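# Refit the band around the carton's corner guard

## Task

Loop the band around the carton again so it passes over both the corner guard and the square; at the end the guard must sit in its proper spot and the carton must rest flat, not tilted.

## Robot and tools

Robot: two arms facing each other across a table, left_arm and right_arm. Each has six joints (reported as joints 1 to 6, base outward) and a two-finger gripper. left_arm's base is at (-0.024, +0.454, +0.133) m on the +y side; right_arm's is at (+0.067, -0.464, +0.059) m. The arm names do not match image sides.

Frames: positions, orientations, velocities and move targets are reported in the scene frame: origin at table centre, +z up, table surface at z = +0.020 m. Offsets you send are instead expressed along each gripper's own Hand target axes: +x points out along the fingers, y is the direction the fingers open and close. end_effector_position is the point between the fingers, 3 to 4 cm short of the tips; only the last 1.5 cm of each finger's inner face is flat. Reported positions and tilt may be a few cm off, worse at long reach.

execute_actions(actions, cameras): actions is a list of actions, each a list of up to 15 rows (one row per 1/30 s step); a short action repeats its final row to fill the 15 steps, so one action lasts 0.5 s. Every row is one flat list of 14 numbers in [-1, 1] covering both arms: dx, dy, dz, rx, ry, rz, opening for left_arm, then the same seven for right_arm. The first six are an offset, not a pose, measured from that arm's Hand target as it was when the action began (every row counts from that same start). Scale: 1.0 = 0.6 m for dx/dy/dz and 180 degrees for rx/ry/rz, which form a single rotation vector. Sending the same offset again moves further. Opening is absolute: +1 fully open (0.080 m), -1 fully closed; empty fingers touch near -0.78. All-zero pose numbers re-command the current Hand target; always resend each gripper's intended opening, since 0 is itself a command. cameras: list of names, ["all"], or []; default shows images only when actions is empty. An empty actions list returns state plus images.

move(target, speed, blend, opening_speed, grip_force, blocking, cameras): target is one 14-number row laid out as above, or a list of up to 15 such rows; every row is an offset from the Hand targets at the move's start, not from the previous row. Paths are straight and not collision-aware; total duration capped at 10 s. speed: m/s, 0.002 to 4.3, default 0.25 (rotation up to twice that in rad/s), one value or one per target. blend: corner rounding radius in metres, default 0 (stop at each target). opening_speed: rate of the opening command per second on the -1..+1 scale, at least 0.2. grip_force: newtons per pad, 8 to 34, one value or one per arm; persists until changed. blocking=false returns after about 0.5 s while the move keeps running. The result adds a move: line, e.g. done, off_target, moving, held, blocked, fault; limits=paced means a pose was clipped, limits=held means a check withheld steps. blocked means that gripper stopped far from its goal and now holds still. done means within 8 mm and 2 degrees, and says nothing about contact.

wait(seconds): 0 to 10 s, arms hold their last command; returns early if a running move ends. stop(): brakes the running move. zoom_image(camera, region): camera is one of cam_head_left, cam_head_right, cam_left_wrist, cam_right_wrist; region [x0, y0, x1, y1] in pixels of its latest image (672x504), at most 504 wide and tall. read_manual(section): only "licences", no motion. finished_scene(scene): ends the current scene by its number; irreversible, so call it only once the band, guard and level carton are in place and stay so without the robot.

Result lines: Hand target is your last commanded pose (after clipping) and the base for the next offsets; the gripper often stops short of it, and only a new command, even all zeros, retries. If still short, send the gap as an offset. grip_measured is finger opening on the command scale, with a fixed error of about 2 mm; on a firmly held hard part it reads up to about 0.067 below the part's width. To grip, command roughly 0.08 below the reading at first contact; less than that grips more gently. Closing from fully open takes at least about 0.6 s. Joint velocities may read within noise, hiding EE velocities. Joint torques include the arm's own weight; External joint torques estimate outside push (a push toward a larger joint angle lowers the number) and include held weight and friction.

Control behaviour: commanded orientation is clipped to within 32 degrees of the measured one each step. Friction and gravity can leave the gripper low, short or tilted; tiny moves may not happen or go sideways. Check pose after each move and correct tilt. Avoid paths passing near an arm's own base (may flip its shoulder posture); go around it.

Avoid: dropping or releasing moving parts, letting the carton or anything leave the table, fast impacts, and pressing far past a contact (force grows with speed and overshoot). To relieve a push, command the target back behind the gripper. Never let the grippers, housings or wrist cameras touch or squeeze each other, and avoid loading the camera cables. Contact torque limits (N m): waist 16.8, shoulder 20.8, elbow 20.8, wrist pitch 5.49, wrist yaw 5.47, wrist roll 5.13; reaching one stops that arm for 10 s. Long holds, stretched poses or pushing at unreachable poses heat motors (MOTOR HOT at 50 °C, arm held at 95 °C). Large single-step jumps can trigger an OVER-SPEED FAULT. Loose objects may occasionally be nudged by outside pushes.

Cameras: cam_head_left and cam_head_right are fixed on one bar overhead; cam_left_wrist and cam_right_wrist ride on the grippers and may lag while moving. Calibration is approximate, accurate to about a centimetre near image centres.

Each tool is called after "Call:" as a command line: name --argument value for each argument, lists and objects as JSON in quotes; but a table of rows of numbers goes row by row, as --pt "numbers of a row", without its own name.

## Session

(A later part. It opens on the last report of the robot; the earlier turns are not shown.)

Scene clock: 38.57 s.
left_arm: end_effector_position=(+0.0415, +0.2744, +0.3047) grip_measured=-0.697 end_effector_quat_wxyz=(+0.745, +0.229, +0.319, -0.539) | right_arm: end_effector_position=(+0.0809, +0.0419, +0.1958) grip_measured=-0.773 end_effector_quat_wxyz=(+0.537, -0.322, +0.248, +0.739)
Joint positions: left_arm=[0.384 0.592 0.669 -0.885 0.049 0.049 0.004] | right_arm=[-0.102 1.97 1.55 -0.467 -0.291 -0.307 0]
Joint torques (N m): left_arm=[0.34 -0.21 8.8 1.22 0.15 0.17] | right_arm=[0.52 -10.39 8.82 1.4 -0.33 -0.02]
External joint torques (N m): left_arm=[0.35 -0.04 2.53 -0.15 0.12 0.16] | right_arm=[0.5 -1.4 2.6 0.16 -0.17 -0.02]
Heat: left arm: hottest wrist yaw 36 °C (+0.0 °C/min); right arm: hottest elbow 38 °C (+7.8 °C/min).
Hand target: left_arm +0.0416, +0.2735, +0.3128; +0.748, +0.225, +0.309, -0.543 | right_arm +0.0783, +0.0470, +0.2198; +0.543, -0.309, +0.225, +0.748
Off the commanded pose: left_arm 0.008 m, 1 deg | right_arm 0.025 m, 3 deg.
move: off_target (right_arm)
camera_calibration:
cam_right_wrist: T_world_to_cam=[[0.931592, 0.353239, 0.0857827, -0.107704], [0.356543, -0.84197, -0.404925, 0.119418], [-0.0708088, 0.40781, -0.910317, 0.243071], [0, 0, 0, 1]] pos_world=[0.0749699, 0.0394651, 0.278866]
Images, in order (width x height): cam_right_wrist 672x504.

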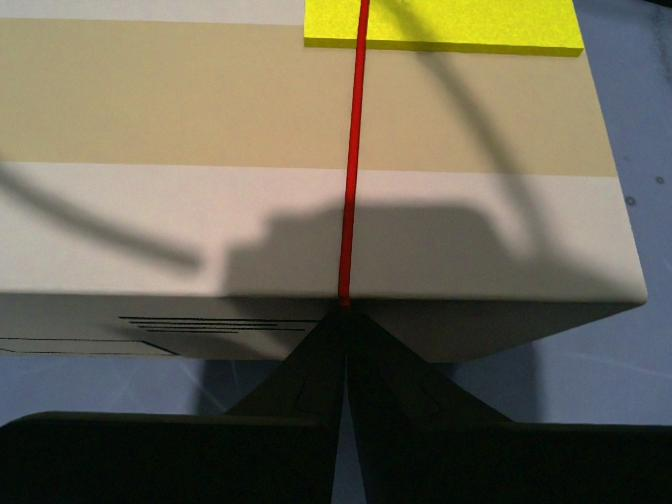

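Call:
move --pt "0 0 0 0 0 0 -0.7 -0.015 0 0.013 0 0 0 -1" --pt "0 0 0 0 0 0 -0.7 -0.015 -0.045 0.013 0 0 0 -1" --pt "0 0 0 0 0 0 -0.7 0.032 -0.043 -0.018 0 0 0 -1" --pt "0 0 0 0 0 0 -0.7 0.032 -0.043 -0.018 0 0 0 -0.3" --cameras '["cam_right_wrist"]' --speed 0.04 --opening_speed 0.5

Call:
move --target '[0,0,0,0,0,0,-0.7,-0.2,0,0.05,0,0,0,-0.3]' --cameras '["all"]' --speed 0.1

Call:
zoom_image --camera "cam_left_wrist" --region '[230, 30, 480, 300]'

Call:
zoom_image --camera "cam_head_left" --region '[200, 200, 330, 370]'

Scene clock: 43.90 s.
left_arm: end_effector_position=(+0.0415, +0.2744, +0.3047) grip_measured=-0.697 end_effector_quat_wxyz=(+0.745, +0.229, +0.319, -0.539) | right_arm: end_effector_position=(+0.1107, +0.0587, +0.2063) grip_measured=-0.303 end_effector_quat_wxyz=(+0.553, -0.308, +0.221, +0.743)
Joint positions: left_arm=[0.384 0.592 0.669 -0.885 0.049 0.049 0.004] | right_arm=[-0.163 2.008 1.611 -0.434 -0.322 -0.351 0.021]
Joint torques (N m): left_arm=[0.19 -0.22 8.81 1.21 0.17 0.17] | right_arm=[1.48 -6.53 5.71 1.7 -0.4 0.14]
External joint torques (N m): left_arm=[0.19 -0.06 2.57 -0.15 0.15 0.17] | right_arm=[1.47 2.81 -0.53 0.43 -0.24 0.14]
Heat: left arm: hottest wrist yaw 36 °C (+0.0 °C/min); right arm: hottest elbow 39 °C (+8.2 °C/min).
Hand target: left_arm +0.0416, +0.2735, +0.3128; +0.748, +0.225, +0.309, -0.543 | right_arm +0.1010, +0.0606, +0.1984; +0.543, -0.309, +0.225, +0.748
Off the commanded pose: left_arm 0.008 m, 1 deg | right_arm 0.013 m, 1 deg.
move: off_target (right_arm); target 4's new opening was sent with right_arm's hand 0.009 m and 0 deg from that target
camera_calibration:
cam_right_wrist: T_world_to_cam=[[0.933512, 0.337274, 0.121666, -0.148944], [0.354351, -0.816081, -0.45656, 0.136573], [-0.0546963, 0.469317, -0.881334, 0.236517], [0, 0, 0, 1]] pos_world=[0.103583, 0.050688, 0.288926]
Images, in order (width x height): cam_right_wrist 672x504.

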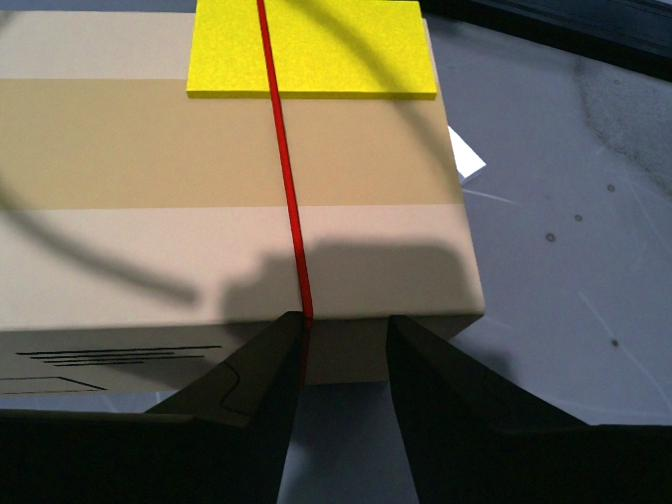

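Scene clock: 45.67 s.
left_arm: end_effector_position=(+0.0415, +0.2744, +0.3047) grip_measured=-0.697 end_effector_quat_wxyz=(+0.745, +0.229, +0.319, -0.539) | right_arm: end_effector_position=(+0.1206, -0.0001, +0.2927) grip_measured=-0.302 end_effector_quat_wxyz=(+0.540, -0.315, +0.238, +0.744)
Joint positions: left_arm=[0.384 0.592 0.669 -0.885 0.049 0.049 0.004] | right_arm=[-0.222 1.816 1.721 -0.797 -0.373 -0.405 0.021]
Joint torques (N m): left_arm=[0.32 -0.23 8.86 1.2 0.16 0.16] | right_arm=[-0.06 -8.14 7.8 1.09 -0.45 -0.09]
External joint torques (N m): left_arm=[0.33 -0.11 2.66 -0.14 0.13 0.16] | right_arm=[-0.07 0 1.45 -0.17 -0.25 -0.1]
Heat: left arm: hottest wrist yaw 36 °C (+0.0 °C/min); right arm: hottest elbow 39 °C (+7.9 °C/min).
Hand target: left_arm +0.0416, +0.2735, +0.3128; +0.748, +0.225, +0.309, -0.543 | right_arm +0.1208, +0.0001, +0.3046; +0.543, -0.309, +0.225, +0.748
Off the commanded pose: left_arm 0.008 m, 1 deg | right_arm 0.012 m, 2 deg.
move: off_target (right_arm)
camera_calibration:
cam_left_wrist: T_world_to_cam=[[-0.950818, -0.306928, 0.0417132, 0.115329], [-0.299976, 0.878867, -0.370953, -0.0934003], [0.0771957, -0.365222, -0.927714, 0.457591], [0, 0, 0, 1]] pos_world=[0.0463148, 0.284607, 0.385056]
cam_right_wrist: T_world_to_cam=[[0.930273, 0.354348, 0.0950207, -0.140651], [0.35955, -0.829134, -0.42809, 0.115559], [-0.072908, 0.432405, -0.898727, 0.347996], [0, 0, 0, 1]] pos_world=[0.114667, -0.00482146, 0.375587]

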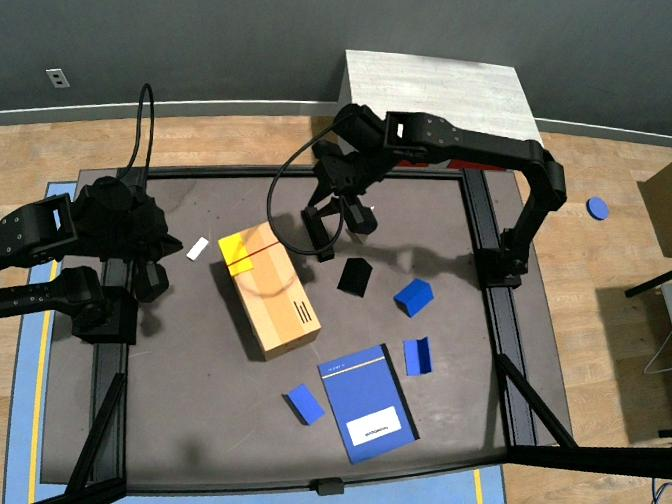

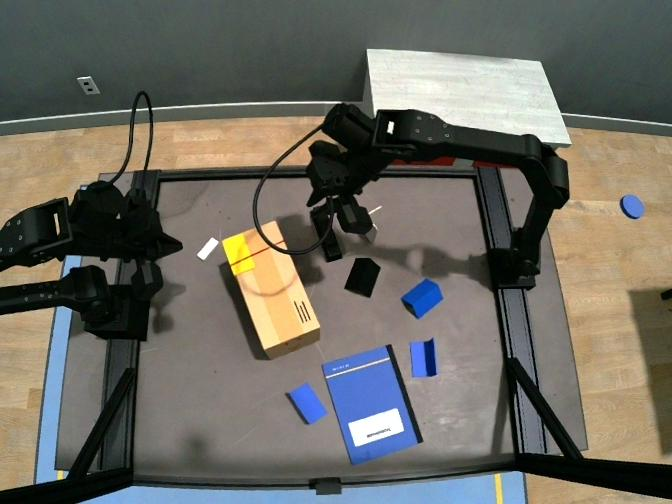

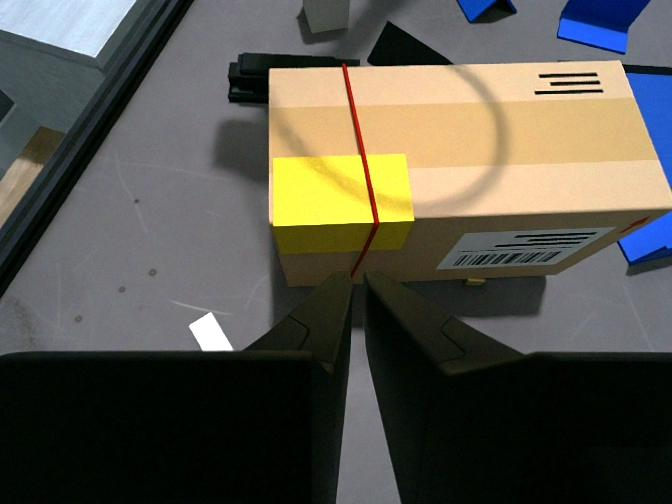

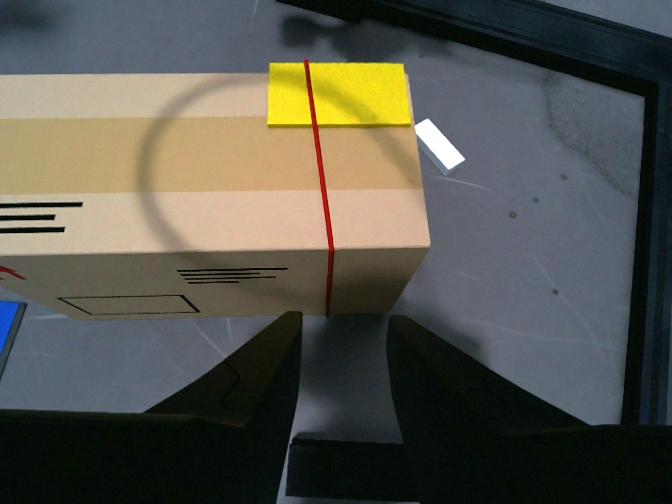

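Scaled by 1.867 from the camera's 672x504 image, which has a finer 960x720 frame.

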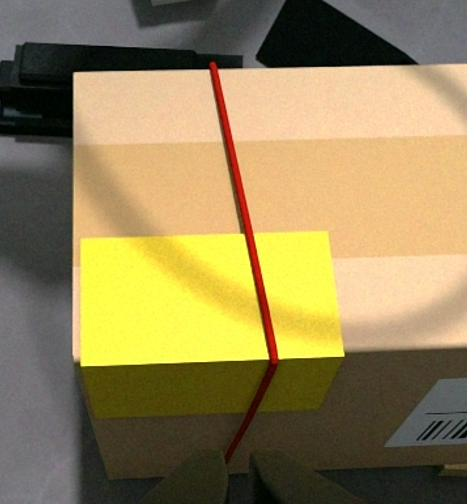

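Scaled by 2.965 from the camera's 672x504 image, which has a finer 960x720 frame.

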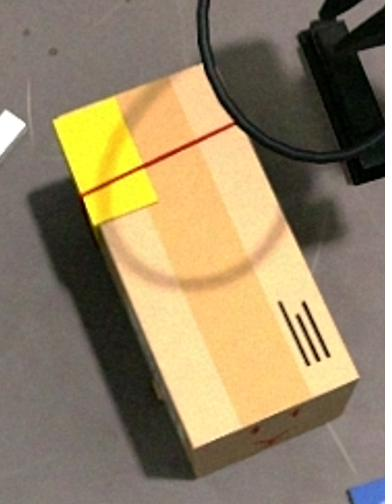

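Call:
move --target '[0.212,-0.0377,-0.0573,0,0,0,-0.3,0,0,0,0,0,0,-0.3]' --cameras '["cam_left_wrist"]' --speed 0.1

Scene clock: 48.60 s.
left_arm: end_effector_position=(+0.0406, +0.2023, +0.2024) grip_measured=-0.303 end_effector_quat_wxyz=(+0.747, +0.222, +0.306, -0.546) | right_arm: end_effector_position=(+0.1206, -0.0001, +0.2926) grip_measured=-0.302 end_effector_quat_wxyz=(+0.540, -0.315, +0.238, +0.744)
Joint positions: left_arm=[0.209 0.983 0.332 -0.127 -0.068 -0.071 0.021] | right_arm=[-0.222 1.816 1.721 -0.797 -0.373 -0.405 0.021]
Joint torques (N m): left_arm=[-0.27 -0.97 5.56 1.64 -0.3 -0.13] | right_arm=[0.01 -8.03 7.86 1.12 -0.39 -0.09]
External joint torques (N m): left_arm=[-0.26 1.08 -0.56 0.26 -0.28 -0.13] | right_arm=[-0.04 -0.06 1.64 -0.11 -0.2 -0.09]
Heat: left arm: hottest wrist yaw 36 °C (+0.0 °C/min); right arm: hottest elbow 39 °C (+7.4 °C/min).
Hand target: left_arm +0.0406, +0.2040, +0.1986; +0.748, +0.225, +0.309, -0.543 | right_arm +0.1208, +0.0001, +0.3046; +0.543, -0.309, +0.225, +0.748
Off the commanded pose: left_arm 0.004 m, 1 deg | right_arm 0.012 m, 2 deg.
move: off_target (right_arm)
camera_calibration:
cam_left_wrist: T_world_to_cam=[[-0.95378, -0.297429, 0.0429007, 0.0946017], [-0.289255, 0.869966, -0.399362, -0.0610732], [0.0814595, -0.393312, -0.915789, 0.339531], [0, 0, 0, 1]] pos_world=[0.0449054, 0.214811, 0.28249]
Images, in order (width x height): cam_left_wrist 672x504.

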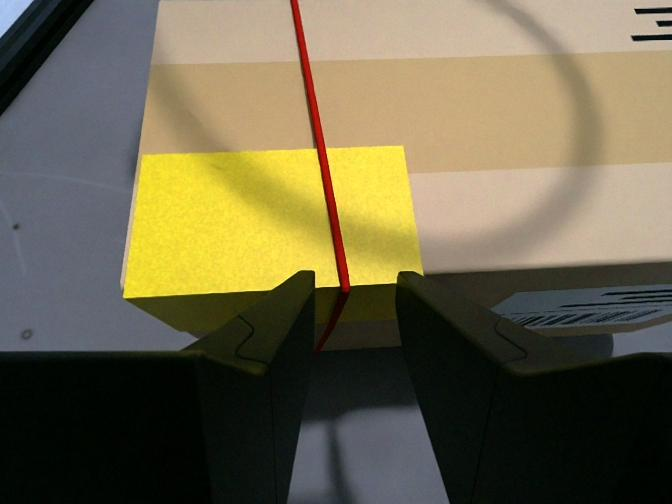

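Call:
move --pt "0.026 0.004 0 0 0 0 -0.3 0 0 0 0 0 0 -0.3" --pt "0.031 0.004 0 0 0 0 -1 0 0 0 0 0 0 -0.3" --cameras '["cam_left_wrist"]' --speed 0.04 --opening_speed 0.8

Call:
move --target '[-0.04,0,0.024,0,0,0,-1,0,0,0,0,0,0,-0.3]' --cameras '["cam_left_wrist","cam_right_wrist"]' --speed 0.03

Scene clock: 51.70 s.
left_arm: end_effector_position=(+0.0503, +0.1896, +0.1971) grip_measured=-0.769 end_effector_quat_wxyz=(+0.757, +0.213, +0.298, -0.542) | right_arm: end_effector_position=(+0.1206, -0.0001, +0.2926) grip_measured=-0.302 end_effector_quat_wxyz=(+0.540, -0.315, +0.238, +0.744)
Joint positions: left_arm=[0.234 1.08 0.329 0 -0.067 -0.062 0] | right_arm=[-0.222 1.816 1.721 -0.797 -0.373 -0.405 0.021]
Joint torques (N m): left_arm=[-0.5 1.24 4.7 1.93 0.25 0.12] | right_arm=[-0.06 -8.09 7.83 1.11 -0.44 -0.12]
External joint torques (N m): left_arm=[-0.52 3.71 -1.21 0.53 0.28 0.12] | right_arm=[0.04 -0.06 1.53 -0.15 -0.26 -0.12]
Heat: left arm: hottest wrist yaw 36 °C (+0.0 °C/min); right arm: hottest elbow 38 °C (+5.8 °C/min).
Hand target: left_arm +0.0469, +0.1922, +0.1855; +0.748, +0.225, +0.309, -0.543 | right_arm +0.1208, +0.0001, +0.3046; +0.543, -0.309, +0.225, +0.748
Off the commanded pose: left_arm 0.012 m, 2 deg | right_arm 0.012 m, 2 deg.
move: off_target (left_arm, right_arm); target 2's new opening was sent with left_arm's hand 0.012 m and 2 deg from that target
camera_calibration:
cam_left_wrist: T_world_to_cam=[[-0.948655, -0.313817, 0.0396439, 0.103656], [-0.300411, 0.854629, -0.423512, -0.0410908], [0.0990244, -0.413676, -0.905023, 0.32976], [0, 0, 0, 1]] pos_world=[0.0533357, 0.20406, 0.276929]
Images, in order (width x height): cam_left_wrist 672x504.

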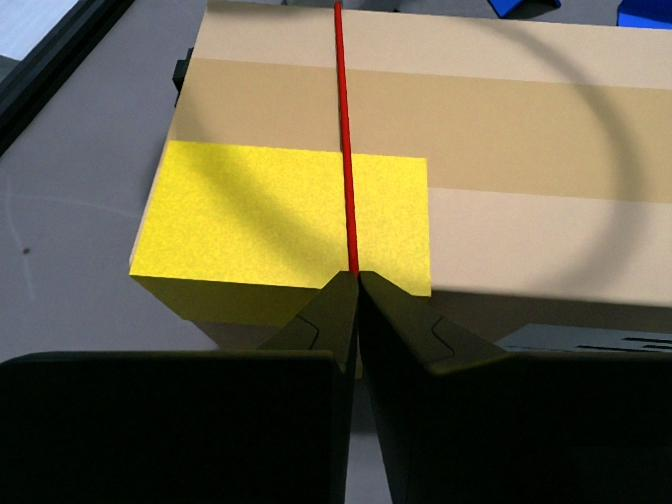

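Scene clock: 53.07 s.
left_arm: end_effector_position=(+0.0448, +0.2035, +0.2038) grip_measured=-0.774 end_effector_quat_wxyz=(+0.746, +0.232, +0.318, -0.538) | right_arm: end_effector_position=(+0.1206, -0.0001, +0.2926) grip_measured=-0.302 end_effector_quat_wxyz=(+0.540, -0.315, +0.238, +0.744)
Joint positions: left_arm=[0.228 0.998 0.365 -0.179 -0.064 -0.062 0] | right_arm=[-0.222 1.816 1.721 -0.797 -0.373 -0.405 0.021]
Joint torques (N m): left_arm=[-0.34 -2.42 8.49 1.16 0.04 0.05] | right_arm=[-0.13 -7.96 7.88 1.11 -0.43 -0.1]
External joint torques (N m): left_arm=[-0.33 -0.25 2.34 -0.19 0.06 0.04] | right_arm=[-0.17 0.17 1.54 -0.15 -0.24 -0.1]
Heat: left arm: hottest wrist yaw 36 °C (+0.0 °C/min); right arm: hottest elbow 38 °C (+5.7 °C/min).
Hand target: left_arm +0.0448, +0.1987, +0.2126; +0.748, +0.225, +0.309, -0.543 | right_arm +0.1208, +0.0001, +0.3046; +0.543, -0.309, +0.225, +0.748
Off the commanded pose: left_arm 0.010 m, 1 deg | right_arm 0.012 m, 2 deg.
move: off_target (left_arm, right_arm)
camera_calibration:
cam_left_wrist: T_world_to_cam=[[-0.950618, -0.308156, 0.0369516, 0.102121], [-0.299556, 0.879847, -0.368966, -0.0681043], [0.0811872, -0.361815, -0.928708, 0.337199], [0, 0, 0, 1]] pos_world=[0.0493006, 0.213394, 0.284258]
cam_right_wrist: T_world_to_cam=[[0.930272, 0.354416, 0.0947807, -0.140561], [0.359532, -0.829298, -0.427787, 0.115447], [-0.073013, 0.432035, -0.898896, 0.348069], [0, 0, 0, 1]] pos_world=[0.114667, -0.00482161, 0.375587]
Images, in order (width x height): cam_left_wrist 672x504, cam_right_wrist 672x504.

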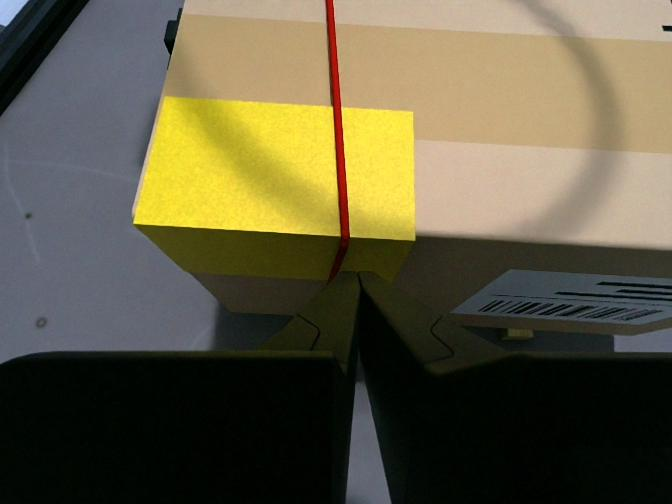

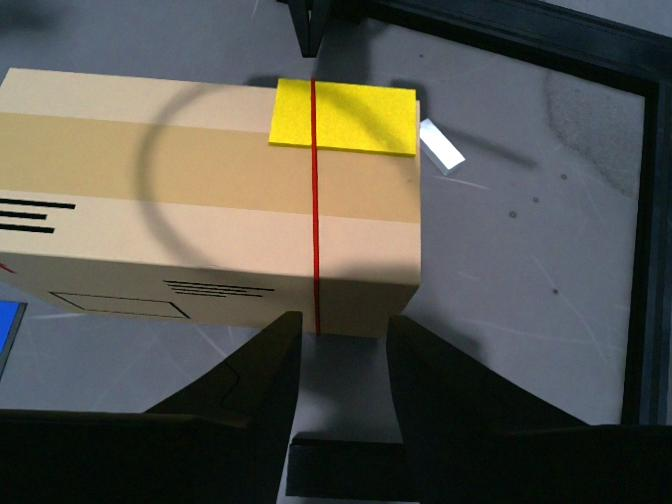

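Call:
move --pt "-0.01 0.0107 -0.012 0 0 0 -1 0 0 0 0 0 0 -0.3" --pt "-0.01 0.0107 -0.012 0 0 0 -0.3 0 0 0 0 0 0 -0.3" --pt "0.047 0.0107 -0.019 0 0 0 -0.3 0 0 0 0 0 0 -0.3" --cameras '["cam_left_wrist"]' --speed 0.04 --opening_speed 0.8

Scene clock: 58.87 s.
left_arm: end_effector_position=(+0.0533, +0.1922, +0.1843) grip_measured=-0.303 end_effector_quat_wxyz=(+0.747, +0.227, +0.313, -0.541) | right_arm: end_effector_position=(+0.1206, -0.0001, +0.2926) grip_measured=-0.302 end_effector_quat_wxyz=(+0.540, -0.315, +0.238, +0.744)
Joint positions: left_arm=[0.265 1.131 0.324 0.013 -0.033 -0.033 0.021] | right_arm=[-0.222 1.816 1.721 -0.797 -0.373 -0.405 0.021]
Joint torques (N m): left_arm=[0.39 -0.48 6.38 2.84 0.05 0.13] | right_arm=[-0.23 -7.97 7.79 1.1 -0.43 -0.09]
External joint torques (N m): left_arm=[0.39 2.22 0.5 1.43 0.07 0.13] | right_arm=[-0.19 -0.01 1.59 -0.11 -0.24 -0.09]
Heat: left arm: hottest wrist yaw 36 °C (+0.0 °C/min); right arm: hottest elbow 38 °C (+5.1 °C/min).
Hand target: left_arm +0.0546, +0.1893, +0.1846; +0.748, +0.225, +0.309, -0.543 | right_arm +0.1208, +0.0001, +0.3046; +0.543, -0.309, +0.225, +0.748
Off the commanded pose: left_arm 0.003 m, 1 deg | right_arm 0.012 m, 2 deg.
move: off_target (right_arm)
camera_calibration:
cam_left_wrist: T_world_to_cam=[[-0.951908, -0.30377, 0.0399437, 0.106128], [-0.295336, 0.875053, -0.383483, -0.05942], [0.081538, -0.376837, -0.922684, 0.316091], [0, 0, 0, 1]] pos_world=[0.0577017, 0.203349, 0.264626]
Images, in order (width x height): cam_left_wrist 672x504.

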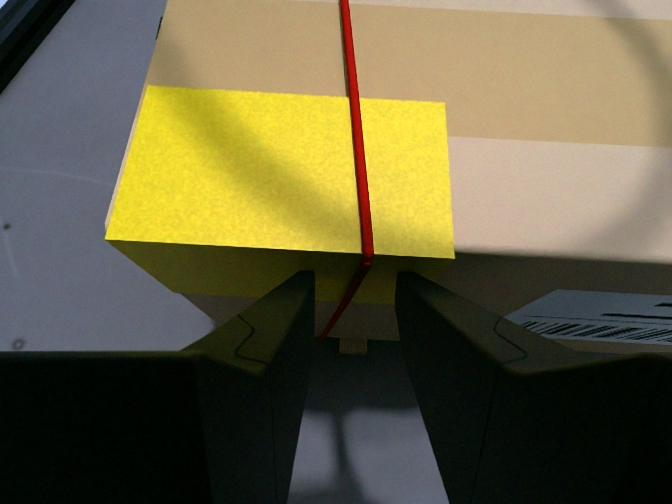

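Call:
move --pt "-0.02 -0.004 0.011 0 0 0 -0.3 0 0 0 0 0 0 -0.3" --pt "0.006 -0.004 0.011 0 0 0 -0.3 0 0 0 0 0 0 -0.3" --cameras '["cam_left_wrist"]' --speed 0.04

Scene clock: 61.10 s.
left_arm: end_effector_position=(+0.0514, +0.1897, +0.1809) grip_measured=-0.303 end_effector_quat_wxyz=(+0.742, +0.233, +0.320, -0.542) | right_arm: end_effector_position=(+0.1206, -0.0001, +0.2926) grip_measured=-0.302 end_effector_quat_wxyz=(+0.540, -0.315, +0.238, +0.744)
Joint positions: left_arm=[0.256 1.162 0.337 0.01 -0.034 -0.037 0.021] | right_arm=[-0.222 1.816 1.721 -0.797 -0.373 -0.405 0.021]
Joint torques (N m): left_arm=[0.04 -0.53 7.72 3.28 -0.22 -0.05] | right_arm=[-0.19 -8.05 7.79 1.14 -0.44 -0.07]
External joint torques (N m): left_arm=[0.04 2.28 1.96 1.9 -0.21 -0.05] | right_arm=[-0.19 0.06 1.5 -0.09 -0.24 -0.07]
Heat: left arm: hottest wrist yaw 36 °C (+0.0 °C/min); right arm: hottest elbow 38 °C (+5.1 °C/min).
Hand target: left_arm +0.0545, +0.1817, +0.1867; +0.748, +0.225, +0.309, -0.543 | right_arm +0.1208, +0.0001, +0.3046; +0.543, -0.309, +0.225, +0.748
Off the commanded pose: left_arm 0.010 m, 2 deg | right_arm 0.012 m, 2 deg.
move: off_target (left_arm, right_arm)
camera_calibration:
cam_left_wrist: T_world_to_cam=[[-0.953503, -0.298554, 0.0411879, 0.102548], [-0.292535, 0.883958, -0.364748, -0.0643271], [0.0724889, -0.359838, -0.930195, 0.310749], [0, 0, 0, 1]] pos_world=[0.056436, 0.199298, 0.26137]
Images, in order (width x height): cam_left_wrist 672x504.

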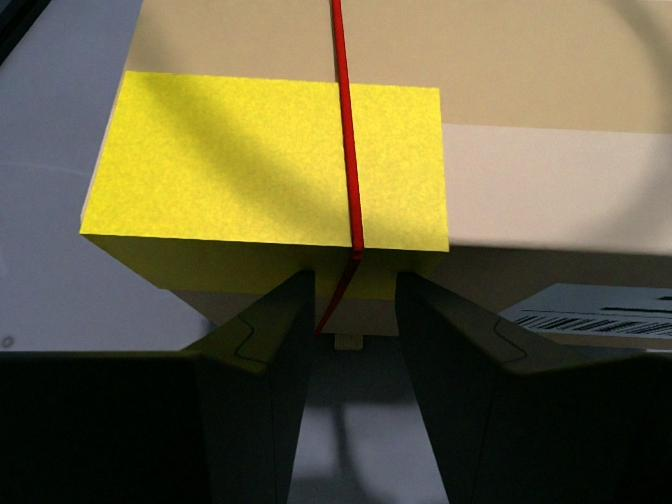

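Call:
move --target '[-0.05,0.0,0.012,0,0,0,-0.3,0,0,0,0,0,0,-0.3]' --cameras '["cam_left_wrist"]' --speed 0.06

Scene clock: 62.53 s.
left_arm: end_effector_position=(+0.0480, +0.2014, +0.2042) grip_measured=-0.303 end_effector_quat_wxyz=(+0.742, +0.232, +0.318, -0.542) | right_arm: end_effector_position=(+0.1206, -0.0001, +0.2926) grip_measured=-0.302 end_effector_quat_wxyz=(+0.540, -0.315, +0.238, +0.744)
Joint positions: left_arm=[0.254 1.013 0.373 -0.17 -0.035 -0.038 0.021] | right_arm=[-0.222 1.816 1.721 -0.797 -0.373 -0.405 0.021]
Joint torques (N m): left_arm=[-0.24 -2.43 8.6 1.19 -0.31 -0.12] | right_arm=[-0.19 -8.15 7.83 1.14 -0.44 -0.11]
External joint torques (N m): left_arm=[-0.24 -0.18 2.45 -0.18 -0.28 -0.12] | right_arm=[-0.13 -0.23 1.62 -0.09 -0.26 -0.11]
Heat: left arm: hottest wrist pitch 36 °C (+5.0 °C/min); right arm: hottest elbow 38 °C (+5.0 °C/min).
Hand target: left_arm +0.0495, +0.1971, +0.2130; +0.748, +0.225, +0.309, -0.543 | right_arm +0.1208, +0.0001, +0.3046; +0.543, -0.309, +0.225, +0.748
Off the commanded pose: left_arm 0.010 m, 1 deg | right_arm 0.012 m, 2 deg.
move: off_target (left_arm, right_arm)
camera_calibration:
cam_left_wrist: T_world_to_cam=[[-0.95357, -0.29835, 0.0411284, 0.101815], [-0.292018, 0.882518, -0.36863, -0.0661302], [0.073684, -0.363525, -0.928666, 0.337178], [0, 0, 0, 1]] pos_world=[0.052932, 0.21131, 0.284561]
Images, in order (width x height): cam_left_wrist 672x504.

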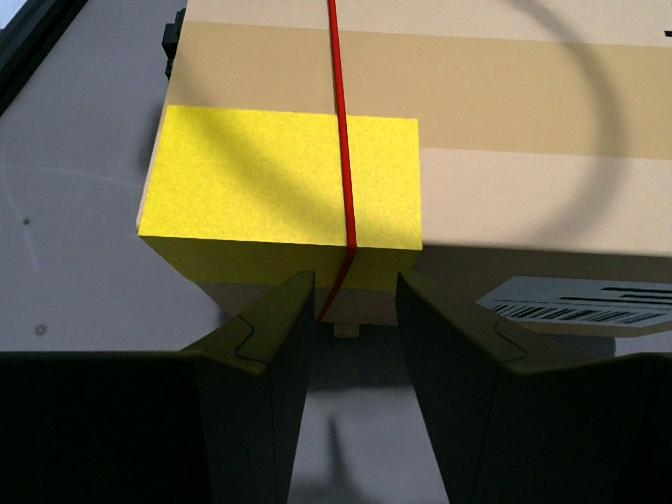

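Call:
move --pt "0 0.001 0.014 0 0 0 -0.3 0 0 0 0 0 0 -0.3" --pt "0.034 0.001 0.014 0 0 0 -0.3 0 0 0 0 0 0 -0.3" --cameras '["cam_left_wrist"]' --speed 0.04

Scene clock: 64.87 s.
left_arm: end_effector_position=(+0.0548, +0.1806, +0.2032) grip_measured=-0.303 end_effector_quat_wxyz=(+0.747, +0.225, +0.311, -0.543) | right_arm: end_effector_position=(+0.1206, -0.0001, +0.2926) grip_measured=-0.302 end_effector_quat_wxyz=(+0.540, -0.315, +0.238, +0.744)
Joint positions: left_arm=[0.258 1.131 0.406 -0.062 -0.035 -0.038 0.021] | right_arm=[-0.222 1.816 1.721 -0.797 -0.373 -0.405 0.021]
Joint torques (N m): left_arm=[0.26 -1.09 7.64 1.54 -0.07 0.11] | right_arm=[-0.11 -8.04 7.85 1.12 -0.44 -0.1]
External joint torques (N m): left_arm=[0.25 1.78 1.64 0.15 -0.05 0.11] | right_arm=[-0.13 0.02 1.56 -0.12 -0.25 -0.1]
Heat: left arm: hottest wrist pitch 36 °C (+5.0 °C/min); right arm: hottest elbow 38 °C (+5.0 °C/min).
Hand target: left_arm +0.0563, +0.1779, +0.2045; +0.748, +0.225, +0.309, -0.543 | right_arm +0.1208, +0.0001, +0.3046; +0.543, -0.309, +0.225, +0.748
Off the commanded pose: left_arm 0.003 m, 0 deg | right_arm 0.012 m, 2 deg.
move: off_target (right_arm)
camera_calibration:
cam_left_wrist: T_world_to_cam=[[-0.952565, -0.30141, 0.0421025, 0.102323], [-0.293465, 0.873063, -0.389408, -0.0401575], [0.0806131, -0.383292, -0.920103, 0.329702], [0, 0, 0, 1]] pos_world=[0.0591061, 0.192273, 0.283414]
Images, in order (width x height): cam_left_wrist 672x504.

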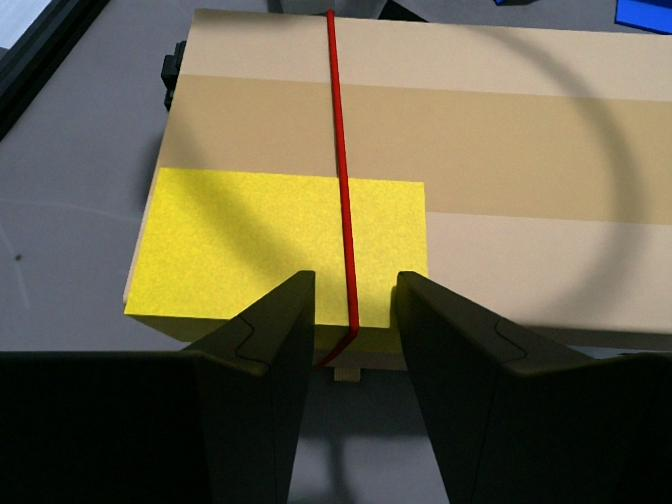

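Call:
move --pt "-0.015 -0.001 -0.015 0 0 0 -0.3 0 0 0 0 0 0 -0.3" --pt "0.003 -0.001 -0.015 0 0 0 -0.3 0 0 0 0 0 0 -0.3" --cameras '["cam_left_wrist"]' --speed 0.04

Scene clock: 66.90 s.
left_arm: end_effector_position=(+0.0545, +0.1802, +0.2028) grip_measured=-0.303 end_effector_quat_wxyz=(+0.749, +0.219, +0.304, -0.546) | right_arm: end_effector_position=(+0.1206, -0.0001, +0.2926) grip_measured=-0.302 end_effector_quat_wxyz=(+0.540, -0.315, +0.238, +0.744)
Joint positions: left_arm=[0.257 1.127 0.389 -0.031 -0.035 -0.038 0.021] | right_arm=[-0.222 1.816 1.721 -0.797 -0.373 -0.405 0.021]
Joint torques (N m): left_arm=[-0.14 -0.99 5.25 1.65 -0.13 -0.03] | right_arm=[-0.06 -8.01 7.9 1.11 -0.42 -0.08]
External joint torques (N m): left_arm=[-0.11 1.82 -0.71 0.26 -0.12 -0.03] | right_arm=[-0.01 -0.12 1.72 -0.11 -0.24 -0.08]
Heat: left arm: hottest wrist pitch 36 °C (+5.0 °C/min); right arm: hottest elbow 38 °C (+4.0 °C/min).
Hand target: left_arm +0.0543, +0.1827, +0.1968; +0.748, +0.225, +0.309, -0.543 | right_arm +0.1208, +0.0001, +0.3046; +0.543, -0.309, +0.225, +0.748
Off the commanded pose: left_arm 0.006 m, 1 deg | right_arm 0.012 m, 2 deg.
move: off_target (right_arm)
camera_calibration:
cam_left_wrist: T_world_to_cam=[[-0.953095, -0.299604, 0.0429864, 0.101608], [-0.290615, 0.866164, -0.406575, -0.0354187], [0.0845785, -0.399997, -0.912605, 0.330527], [0, 0, 0, 1]] pos_world=[0.0585933, 0.193331, 0.282873]
Images, in order (width x height): cam_left_wrist 672x504.

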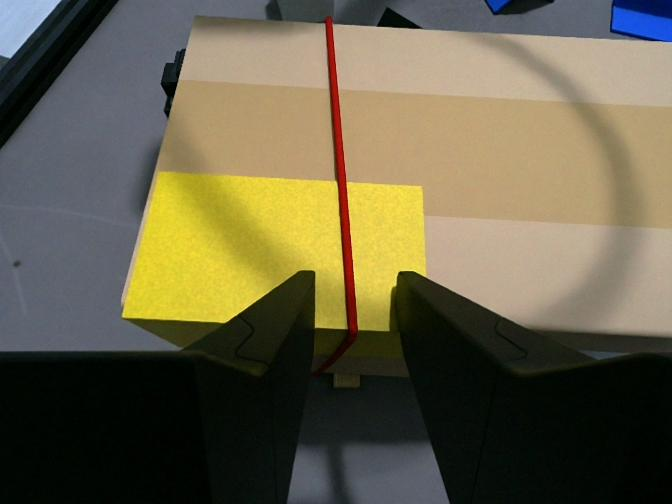

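Call:
move --pt "-0.045 0 0.004 0 0 0 -0.3 0 0 0 0 0 0 -0.3" --pt "-0.04 0 -0.003 0 0 0 -0.3 0 0 0 0 0 0 -0.3" --pt "0.008 0 -0.003 0 0 0 -0.3 0 0 0 0 0 0 -0.3" --cameras '["cam_left_wrist"]' --speed 0.04

Scene clock: 70.03 s.
left_arm: end_effector_position=(+0.0546, +0.1769, +0.2015) grip_measured=-0.303 end_effector_quat_wxyz=(+0.751, +0.216, +0.299, -0.548) | right_arm: end_effector_position=(+0.1206, -0.0001, +0.2926) grip_measured=-0.302 end_effector_quat_wxyz=(+0.540, -0.315, +0.238, +0.744)
Joint positions: left_arm=[0.254 1.144 0.382 0.007 -0.036 -0.039 0.021] | right_arm=[-0.222 1.816 1.721 -0.797 -0.373 -0.405 0.021]
Joint torques (N m): left_arm=[0.39 -0.12 5.13 1.32 -0.13 0.04] | right_arm=[-0.02 -8.09 7.89 1.1 -0.43 -0.09]
External joint torques (N m): left_arm=[0.39 2.76 -0.78 -0.08 -0.11 0.03] | right_arm=[-0.04 -0.08 1.63 -0.13 -0.24 -0.09]
Heat: left arm: hottest wrist pitch 36 °C (+4.1 °C/min); right arm: hottest elbow 38 °C (+4.1 °C/min).
Hand target: left_arm +0.0549, +0.1805, +0.1923; +0.748, +0.225, +0.309, -0.543 | right_arm +0.1208, +0.0001, +0.3046; +0.543, -0.309, +0.225, +0.748
Off the commanded pose: left_arm 0.010 m, 2 deg | right_arm 0.012 m, 2 deg.
move: off_target (left_arm, right_arm)
camera_calibration:
cam_left_wrist: T_world_to_cam=[[-0.953849, -0.297119, 0.0435071, 0.100223], [-0.287396, 0.861268, -0.419072, -0.0298829], [0.0870432, -0.412235, -0.90691, 0.328837], [0, 0, 0, 1]] pos_world=[0.0583862, 0.191074, 0.281342]
Images, in order (width x height): cam_left_wrist 672x504.

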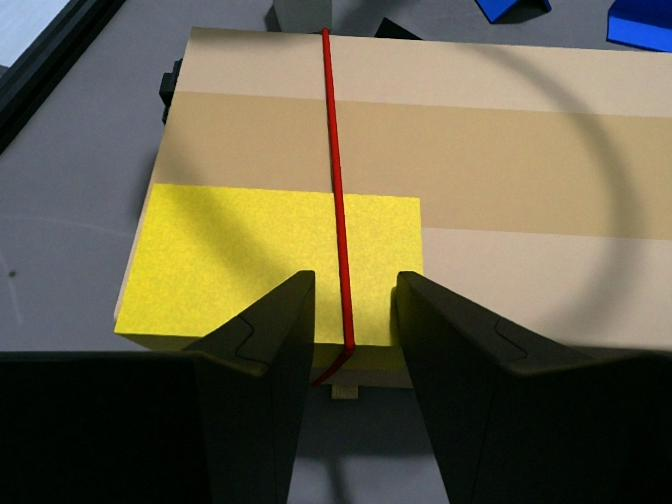

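Call:
move --pt "-0.055 0 0 0 0 0 -0.3 0 0 0 0 0 0 -0.3" --pt "-0.05 0 -0.012 0 0 0 -0.3 0 0 0 0 0 0 -0.3" --pt "-0.001 0 -0.012 0 0 0 -0.3 0 0 0 0 0 0 -0.3" --cameras '["cam_left_wrist"]' --speed 0.04

Scene clock: 74.43 s.
left_arm: end_effector_position=(+0.0527, +0.1831, +0.1992) grip_measured=-0.303 end_effector_quat_wxyz=(+0.752, +0.214, +0.296, -0.549) | right_arm: end_effector_position=(+0.1206, -0.0001, +0.2926) grip_measured=-0.302 end_effector_quat_wxyz=(+0.540, -0.315, +0.238, +0.744)
Joint positions: left_arm=[0.252 1.113 0.352 0.012 -0.038 -0.041 0.021] | right_arm=[-0.222 1.816 1.721 -0.797 -0.373 -0.405 0.021]
Joint torques (N m): left_arm=[0.23 1.74 5.29 1.78 -0.09 0.06] | right_arm=[-0.07 -8.17 7.78 1.14 -0.43 -0.11]
External joint torques (N m): left_arm=[0.26 4.41 -0.6 0.38 -0.08 0.05] | right_arm=[-0.1 -0.16 1.52 -0.1 -0.24 -0.11]
Heat: left arm: hottest wrist pitch 36 °C (+4.0 °C/min); right arm: hottest shoulder 38 °C (+8.1 °C/min).
Hand target: left_arm +0.0532, +0.1858, +0.1875; +0.748, +0.225, +0.309, -0.543 | right_arm +0.1208, +0.0001, +0.3046; +0.543, -0.309, +0.225, +0.748
Off the commanded pose: left_arm 0.012 m, 2 deg | right_arm 0.012 m, 2 deg.
move: off_target (left_arm, right_arm)
camera_calibration:
cam_left_wrist: T_world_to_cam=[[-0.953837, -0.297092, 0.0439478, 0.100183], [-0.286978, 0.858495, -0.425006, -0.0350644], [0.0885368, -0.417998, -0.904123, 0.329969], [0, 0, 0, 1]] pos_world=[0.0562811, 0.197793, 0.279028]
Images, in order (width x height): cam_left_wrist 672x504.

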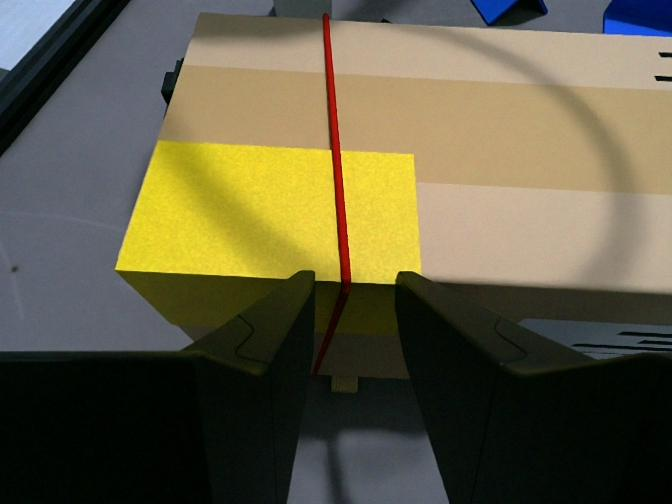

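Call:
move --target '[0.003,0.004,0,0,0,0,-1,0,0,0,0,0,0,-0.3]' --cameras '["cam_left_wrist"]' --opening_speed 0.8

Call:
move --target '[-0.03,0,0.02,0,0,0,-1,0,0,0,0,0,0,-0.3]' --cameras '["cam_left_wrist","cam_right_wrist"]' --speed 0.02

Scene clock: 76.30 s.
left_arm: end_effector_position=(+0.0556, +0.1818, +0.1999) grip_measured=-0.768 end_effector_quat_wxyz=(+0.754, +0.210, +0.294, -0.549) | right_arm: end_effector_position=(+0.1206, -0.0001, +0.2926) grip_measured=-0.302 end_effector_quat_wxyz=(+0.540, -0.315, +0.238, +0.744)
Joint positions: left_arm=[0.266 1.12 0.352 0.028 -0.029 -0.035 0] | right_arm=[-0.222 1.816 1.721 -0.797 -0.373 -0.405 0.021]
Joint torques (N m): left_arm=[0.47 2.12 5.1 1.51 -0.06 0.16] | right_arm=[-0.15 -8.16 7.87 1.12 -0.43 -0.08]
External joint torques (N m): left_arm=[0.49 4.82 -0.78 0.1 -0.05 0.15] | right_arm=[-0.14 -0.11 1.56 -0.13 -0.24 -0.09]
Heat: left arm: hottest wrist pitch 36 °C (+4.0 °C/min); right arm: hottest shoulder 38 °C (+8.1 °C/min).
Hand target: left_arm +0.0558, +0.1853, +0.1863; +0.748, +0.225, +0.309, -0.543 | right_arm +0.1208, +0.0001, +0.3046; +0.543, -0.309, +0.225, +0.748
Off the commanded pose: left_arm 0.014 m, 3 deg | right_arm 0.012 m, 2 deg.
move: off_target (left_arm, right_arm)
camera_calibration:
cam_left_wrist: T_world_to_cam=[[-0.953013, -0.299418, 0.0459816, 0.102561], [-0.289168, 0.853952, -0.432606, -0.0302983], [0.0902642, -0.425576, -0.90041, 0.330219], [0, 0, 0, 1]] pos_world=[0.0591736, 0.197115, 0.279509]
Images, in order (width x height): cam_left_wrist 672x504.

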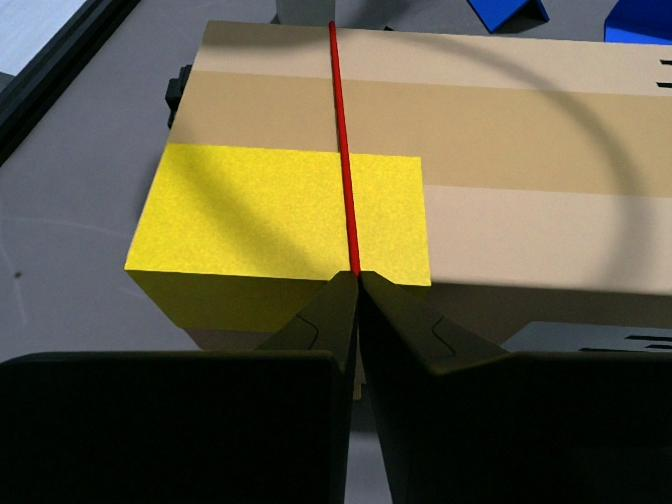

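Scene clock: 77.73 s.
left_arm: end_effector_position=(+0.0533, +0.1931, +0.1993) grip_measured=-0.770 end_effector_quat_wxyz=(+0.745, +0.229, +0.319, -0.540) | right_arm: end_effector_position=(+0.1206, -0.0001, +0.2926) grip_measured=-0.302 end_effector_quat_wxyz=(+0.540, -0.315, +0.238, +0.744)
Joint positions: left_arm=[0.268 1.081 0.378 -0.105 -0.029 -0.035 0] | right_arm=[-0.222 1.816 1.721 -0.797 -0.373 -0.405 0.021]
Joint torques (N m): left_arm=[0.03 -3.16 8.16 1 -0.1 0.16] | right_arm=[-0.1 -8.08 7.77 1.14 -0.42 -0.1]
External joint torques (N m): left_arm=[0.06 -0.61 2.13 -0.36 -0.09 0.15] | right_arm=[-0.08 0 1.46 -0.11 -0.23 -0.1]
Heat: left arm: hottest wrist pitch 36 °C (+4.0 °C/min); right arm: hottest shoulder 38 °C (+8.0 °C/min).
Hand target: left_arm +0.0546, +0.1894, +0.2075; +0.748, +0.225, +0.309, -0.543 | right_arm +0.1208, +0.0001, +0.3046; +0.543, -0.309, +0.225, +0.748
Off the commanded pose: left_arm 0.009 m, 1 deg | right_arm 0.012 m, 2 deg.
move: off_target (left_arm, right_arm)
camera_calibration:
cam_left_wrist: T_world_to_cam=[[-0.951336, -0.30511, 0.0432161, 0.105331], [-0.29882, 0.879143, -0.371232, -0.0574874], [0.0752734, -0.36608, -0.927534, 0.329529], [0, 0, 0, 1]] pos_world=[0.0582225, 0.203312, 0.279757]
cam_right_wrist: T_world_to_cam=[[0.930272, 0.354416, 0.0947807, -0.140561], [0.359532, -0.829298, -0.427787, 0.115447], [-0.073013, 0.432035, -0.898896, 0.348069], [0, 0, 0, 1]] pos_world=[0.114667, -0.00482161, 0.375587]
Images, in order (width x height): cam_left_wrist 672x504, cam_right_wrist 672x504.

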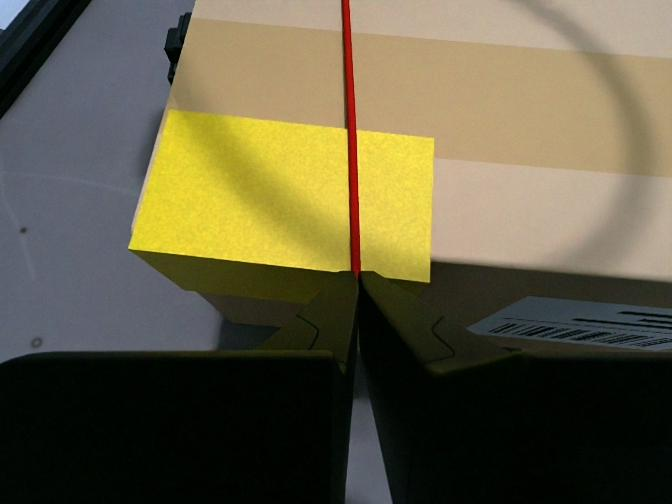

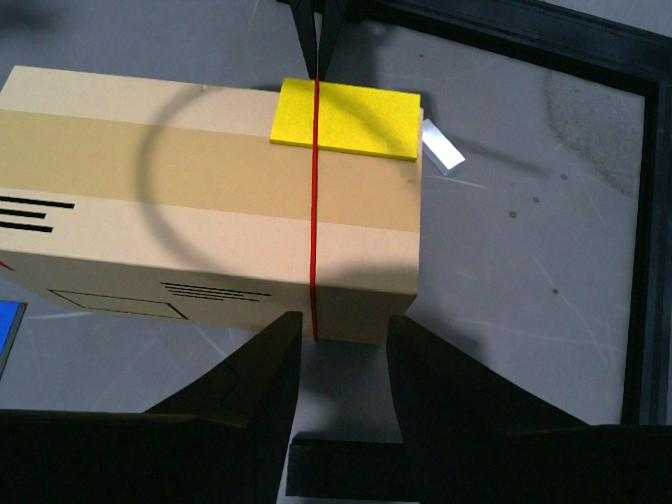

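Call:
move --pt "-0.02 0 0.022 0 0 0 -1 0 0 0 0 0 0 -0.3" --pt "-0.02 0.028 0.022 0 0 0 -1 0 0 0 0 0 0 -0.3" --cameras '["all"]' --speed 0.03

Scene clock: 80.10 s.
left_arm: end_effector_position=(+0.0682, +0.1992, +0.2133) grip_measured=-0.771 end_effector_quat_wxyz=(+0.743, +0.233, +0.323, -0.538) | right_arm: end_effector_position=(+0.1206, -0.0001, +0.2926) grip_measured=-0.302 end_effector_quat_wxyz=(+0.540, -0.315, +0.238, +0.744)
Joint positions: left_arm=[0.363 1.045 0.431 -0.206 0.035 0.034 0] | right_arm=[-0.222 1.816 1.721 -0.797 -0.373 -0.405 0.021]
Joint torques (N m): left_arm=[0.48 -3.15 9.27 1.25 0.15 0.17] | right_arm=[-0.12 -8.2 7.91 1.1 -0.43 -0.09]
External joint torques (N m): left_arm=[0.48 -0.64 3.03 -0.12 0.13 0.17] | right_arm=[-0.12 -0.29 1.7 -0.13 -0.24 -0.09]
Heat: left arm: hottest wrist pitch 36 °C (+3.0 °C/min); right arm: hottest shoulder 38 °C (+8.1 °C/min).
Hand target: left_arm +0.0708, +0.1938, +0.2254; +0.748, +0.225, +0.309, -0.543 | right_arm +0.1208, +0.0001, +0.3046; +0.543, -0.309, +0.225, +0.748
Off the commanded pose: left_arm 0.013 m, 2 deg | right_arm 0.012 m, 2 deg.
move: off_target (left_arm, right_arm)
camera_calibration:
cam_left_wrist: T_world_to_cam=[[-0.95107, -0.306043, 0.042471, 0.121163], [-0.300327, 0.883379, -0.359785, -0.0564089], [0.0725917, -0.354936, -0.932068, 0.342489], [0, 0, 0, 1]] pos_world=[0.0734313, 0.208473, 0.293782]
cam_right_wrist: T_world_to_cam=[[0.930272, 0.354416, 0.0947807, -0.140561], [0.359532, -0.829298, -0.427787, 0.115447], [-0.073013, 0.432035, -0.898896, 0.348069], [0, 0, 0, 1]] pos_world=[0.114667, -0.00482161, 0.375587]

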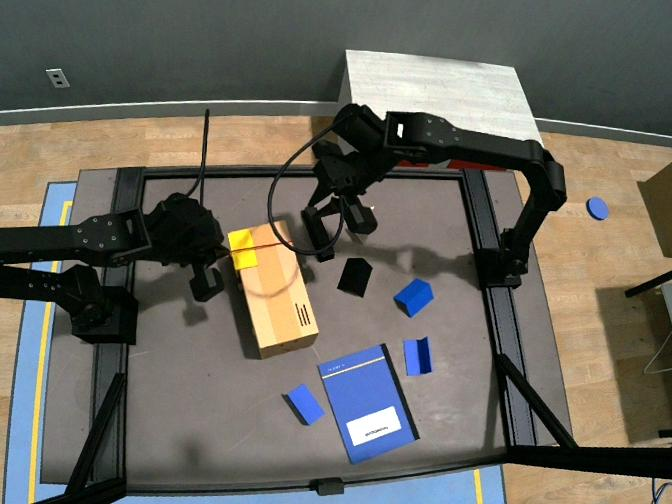

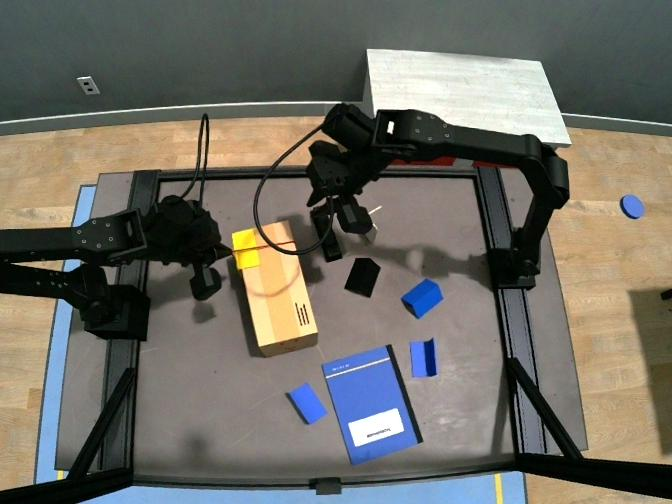

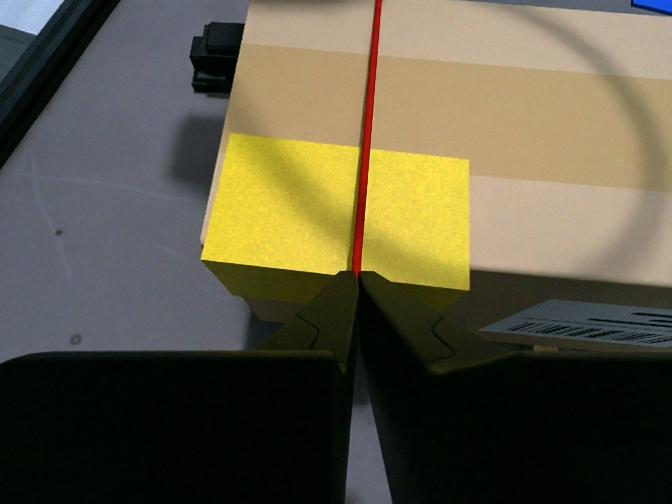

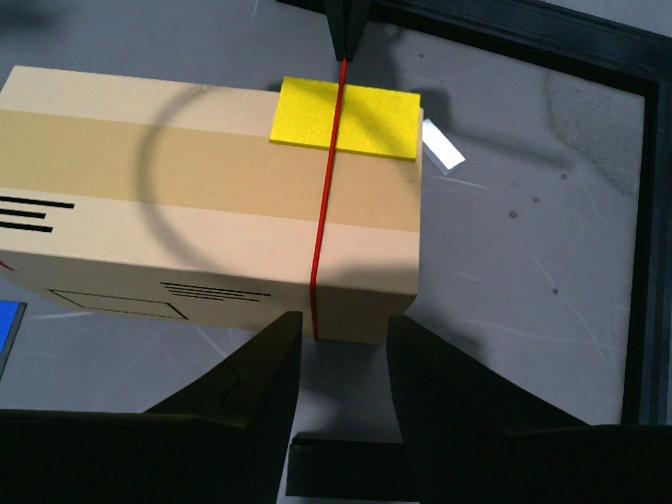

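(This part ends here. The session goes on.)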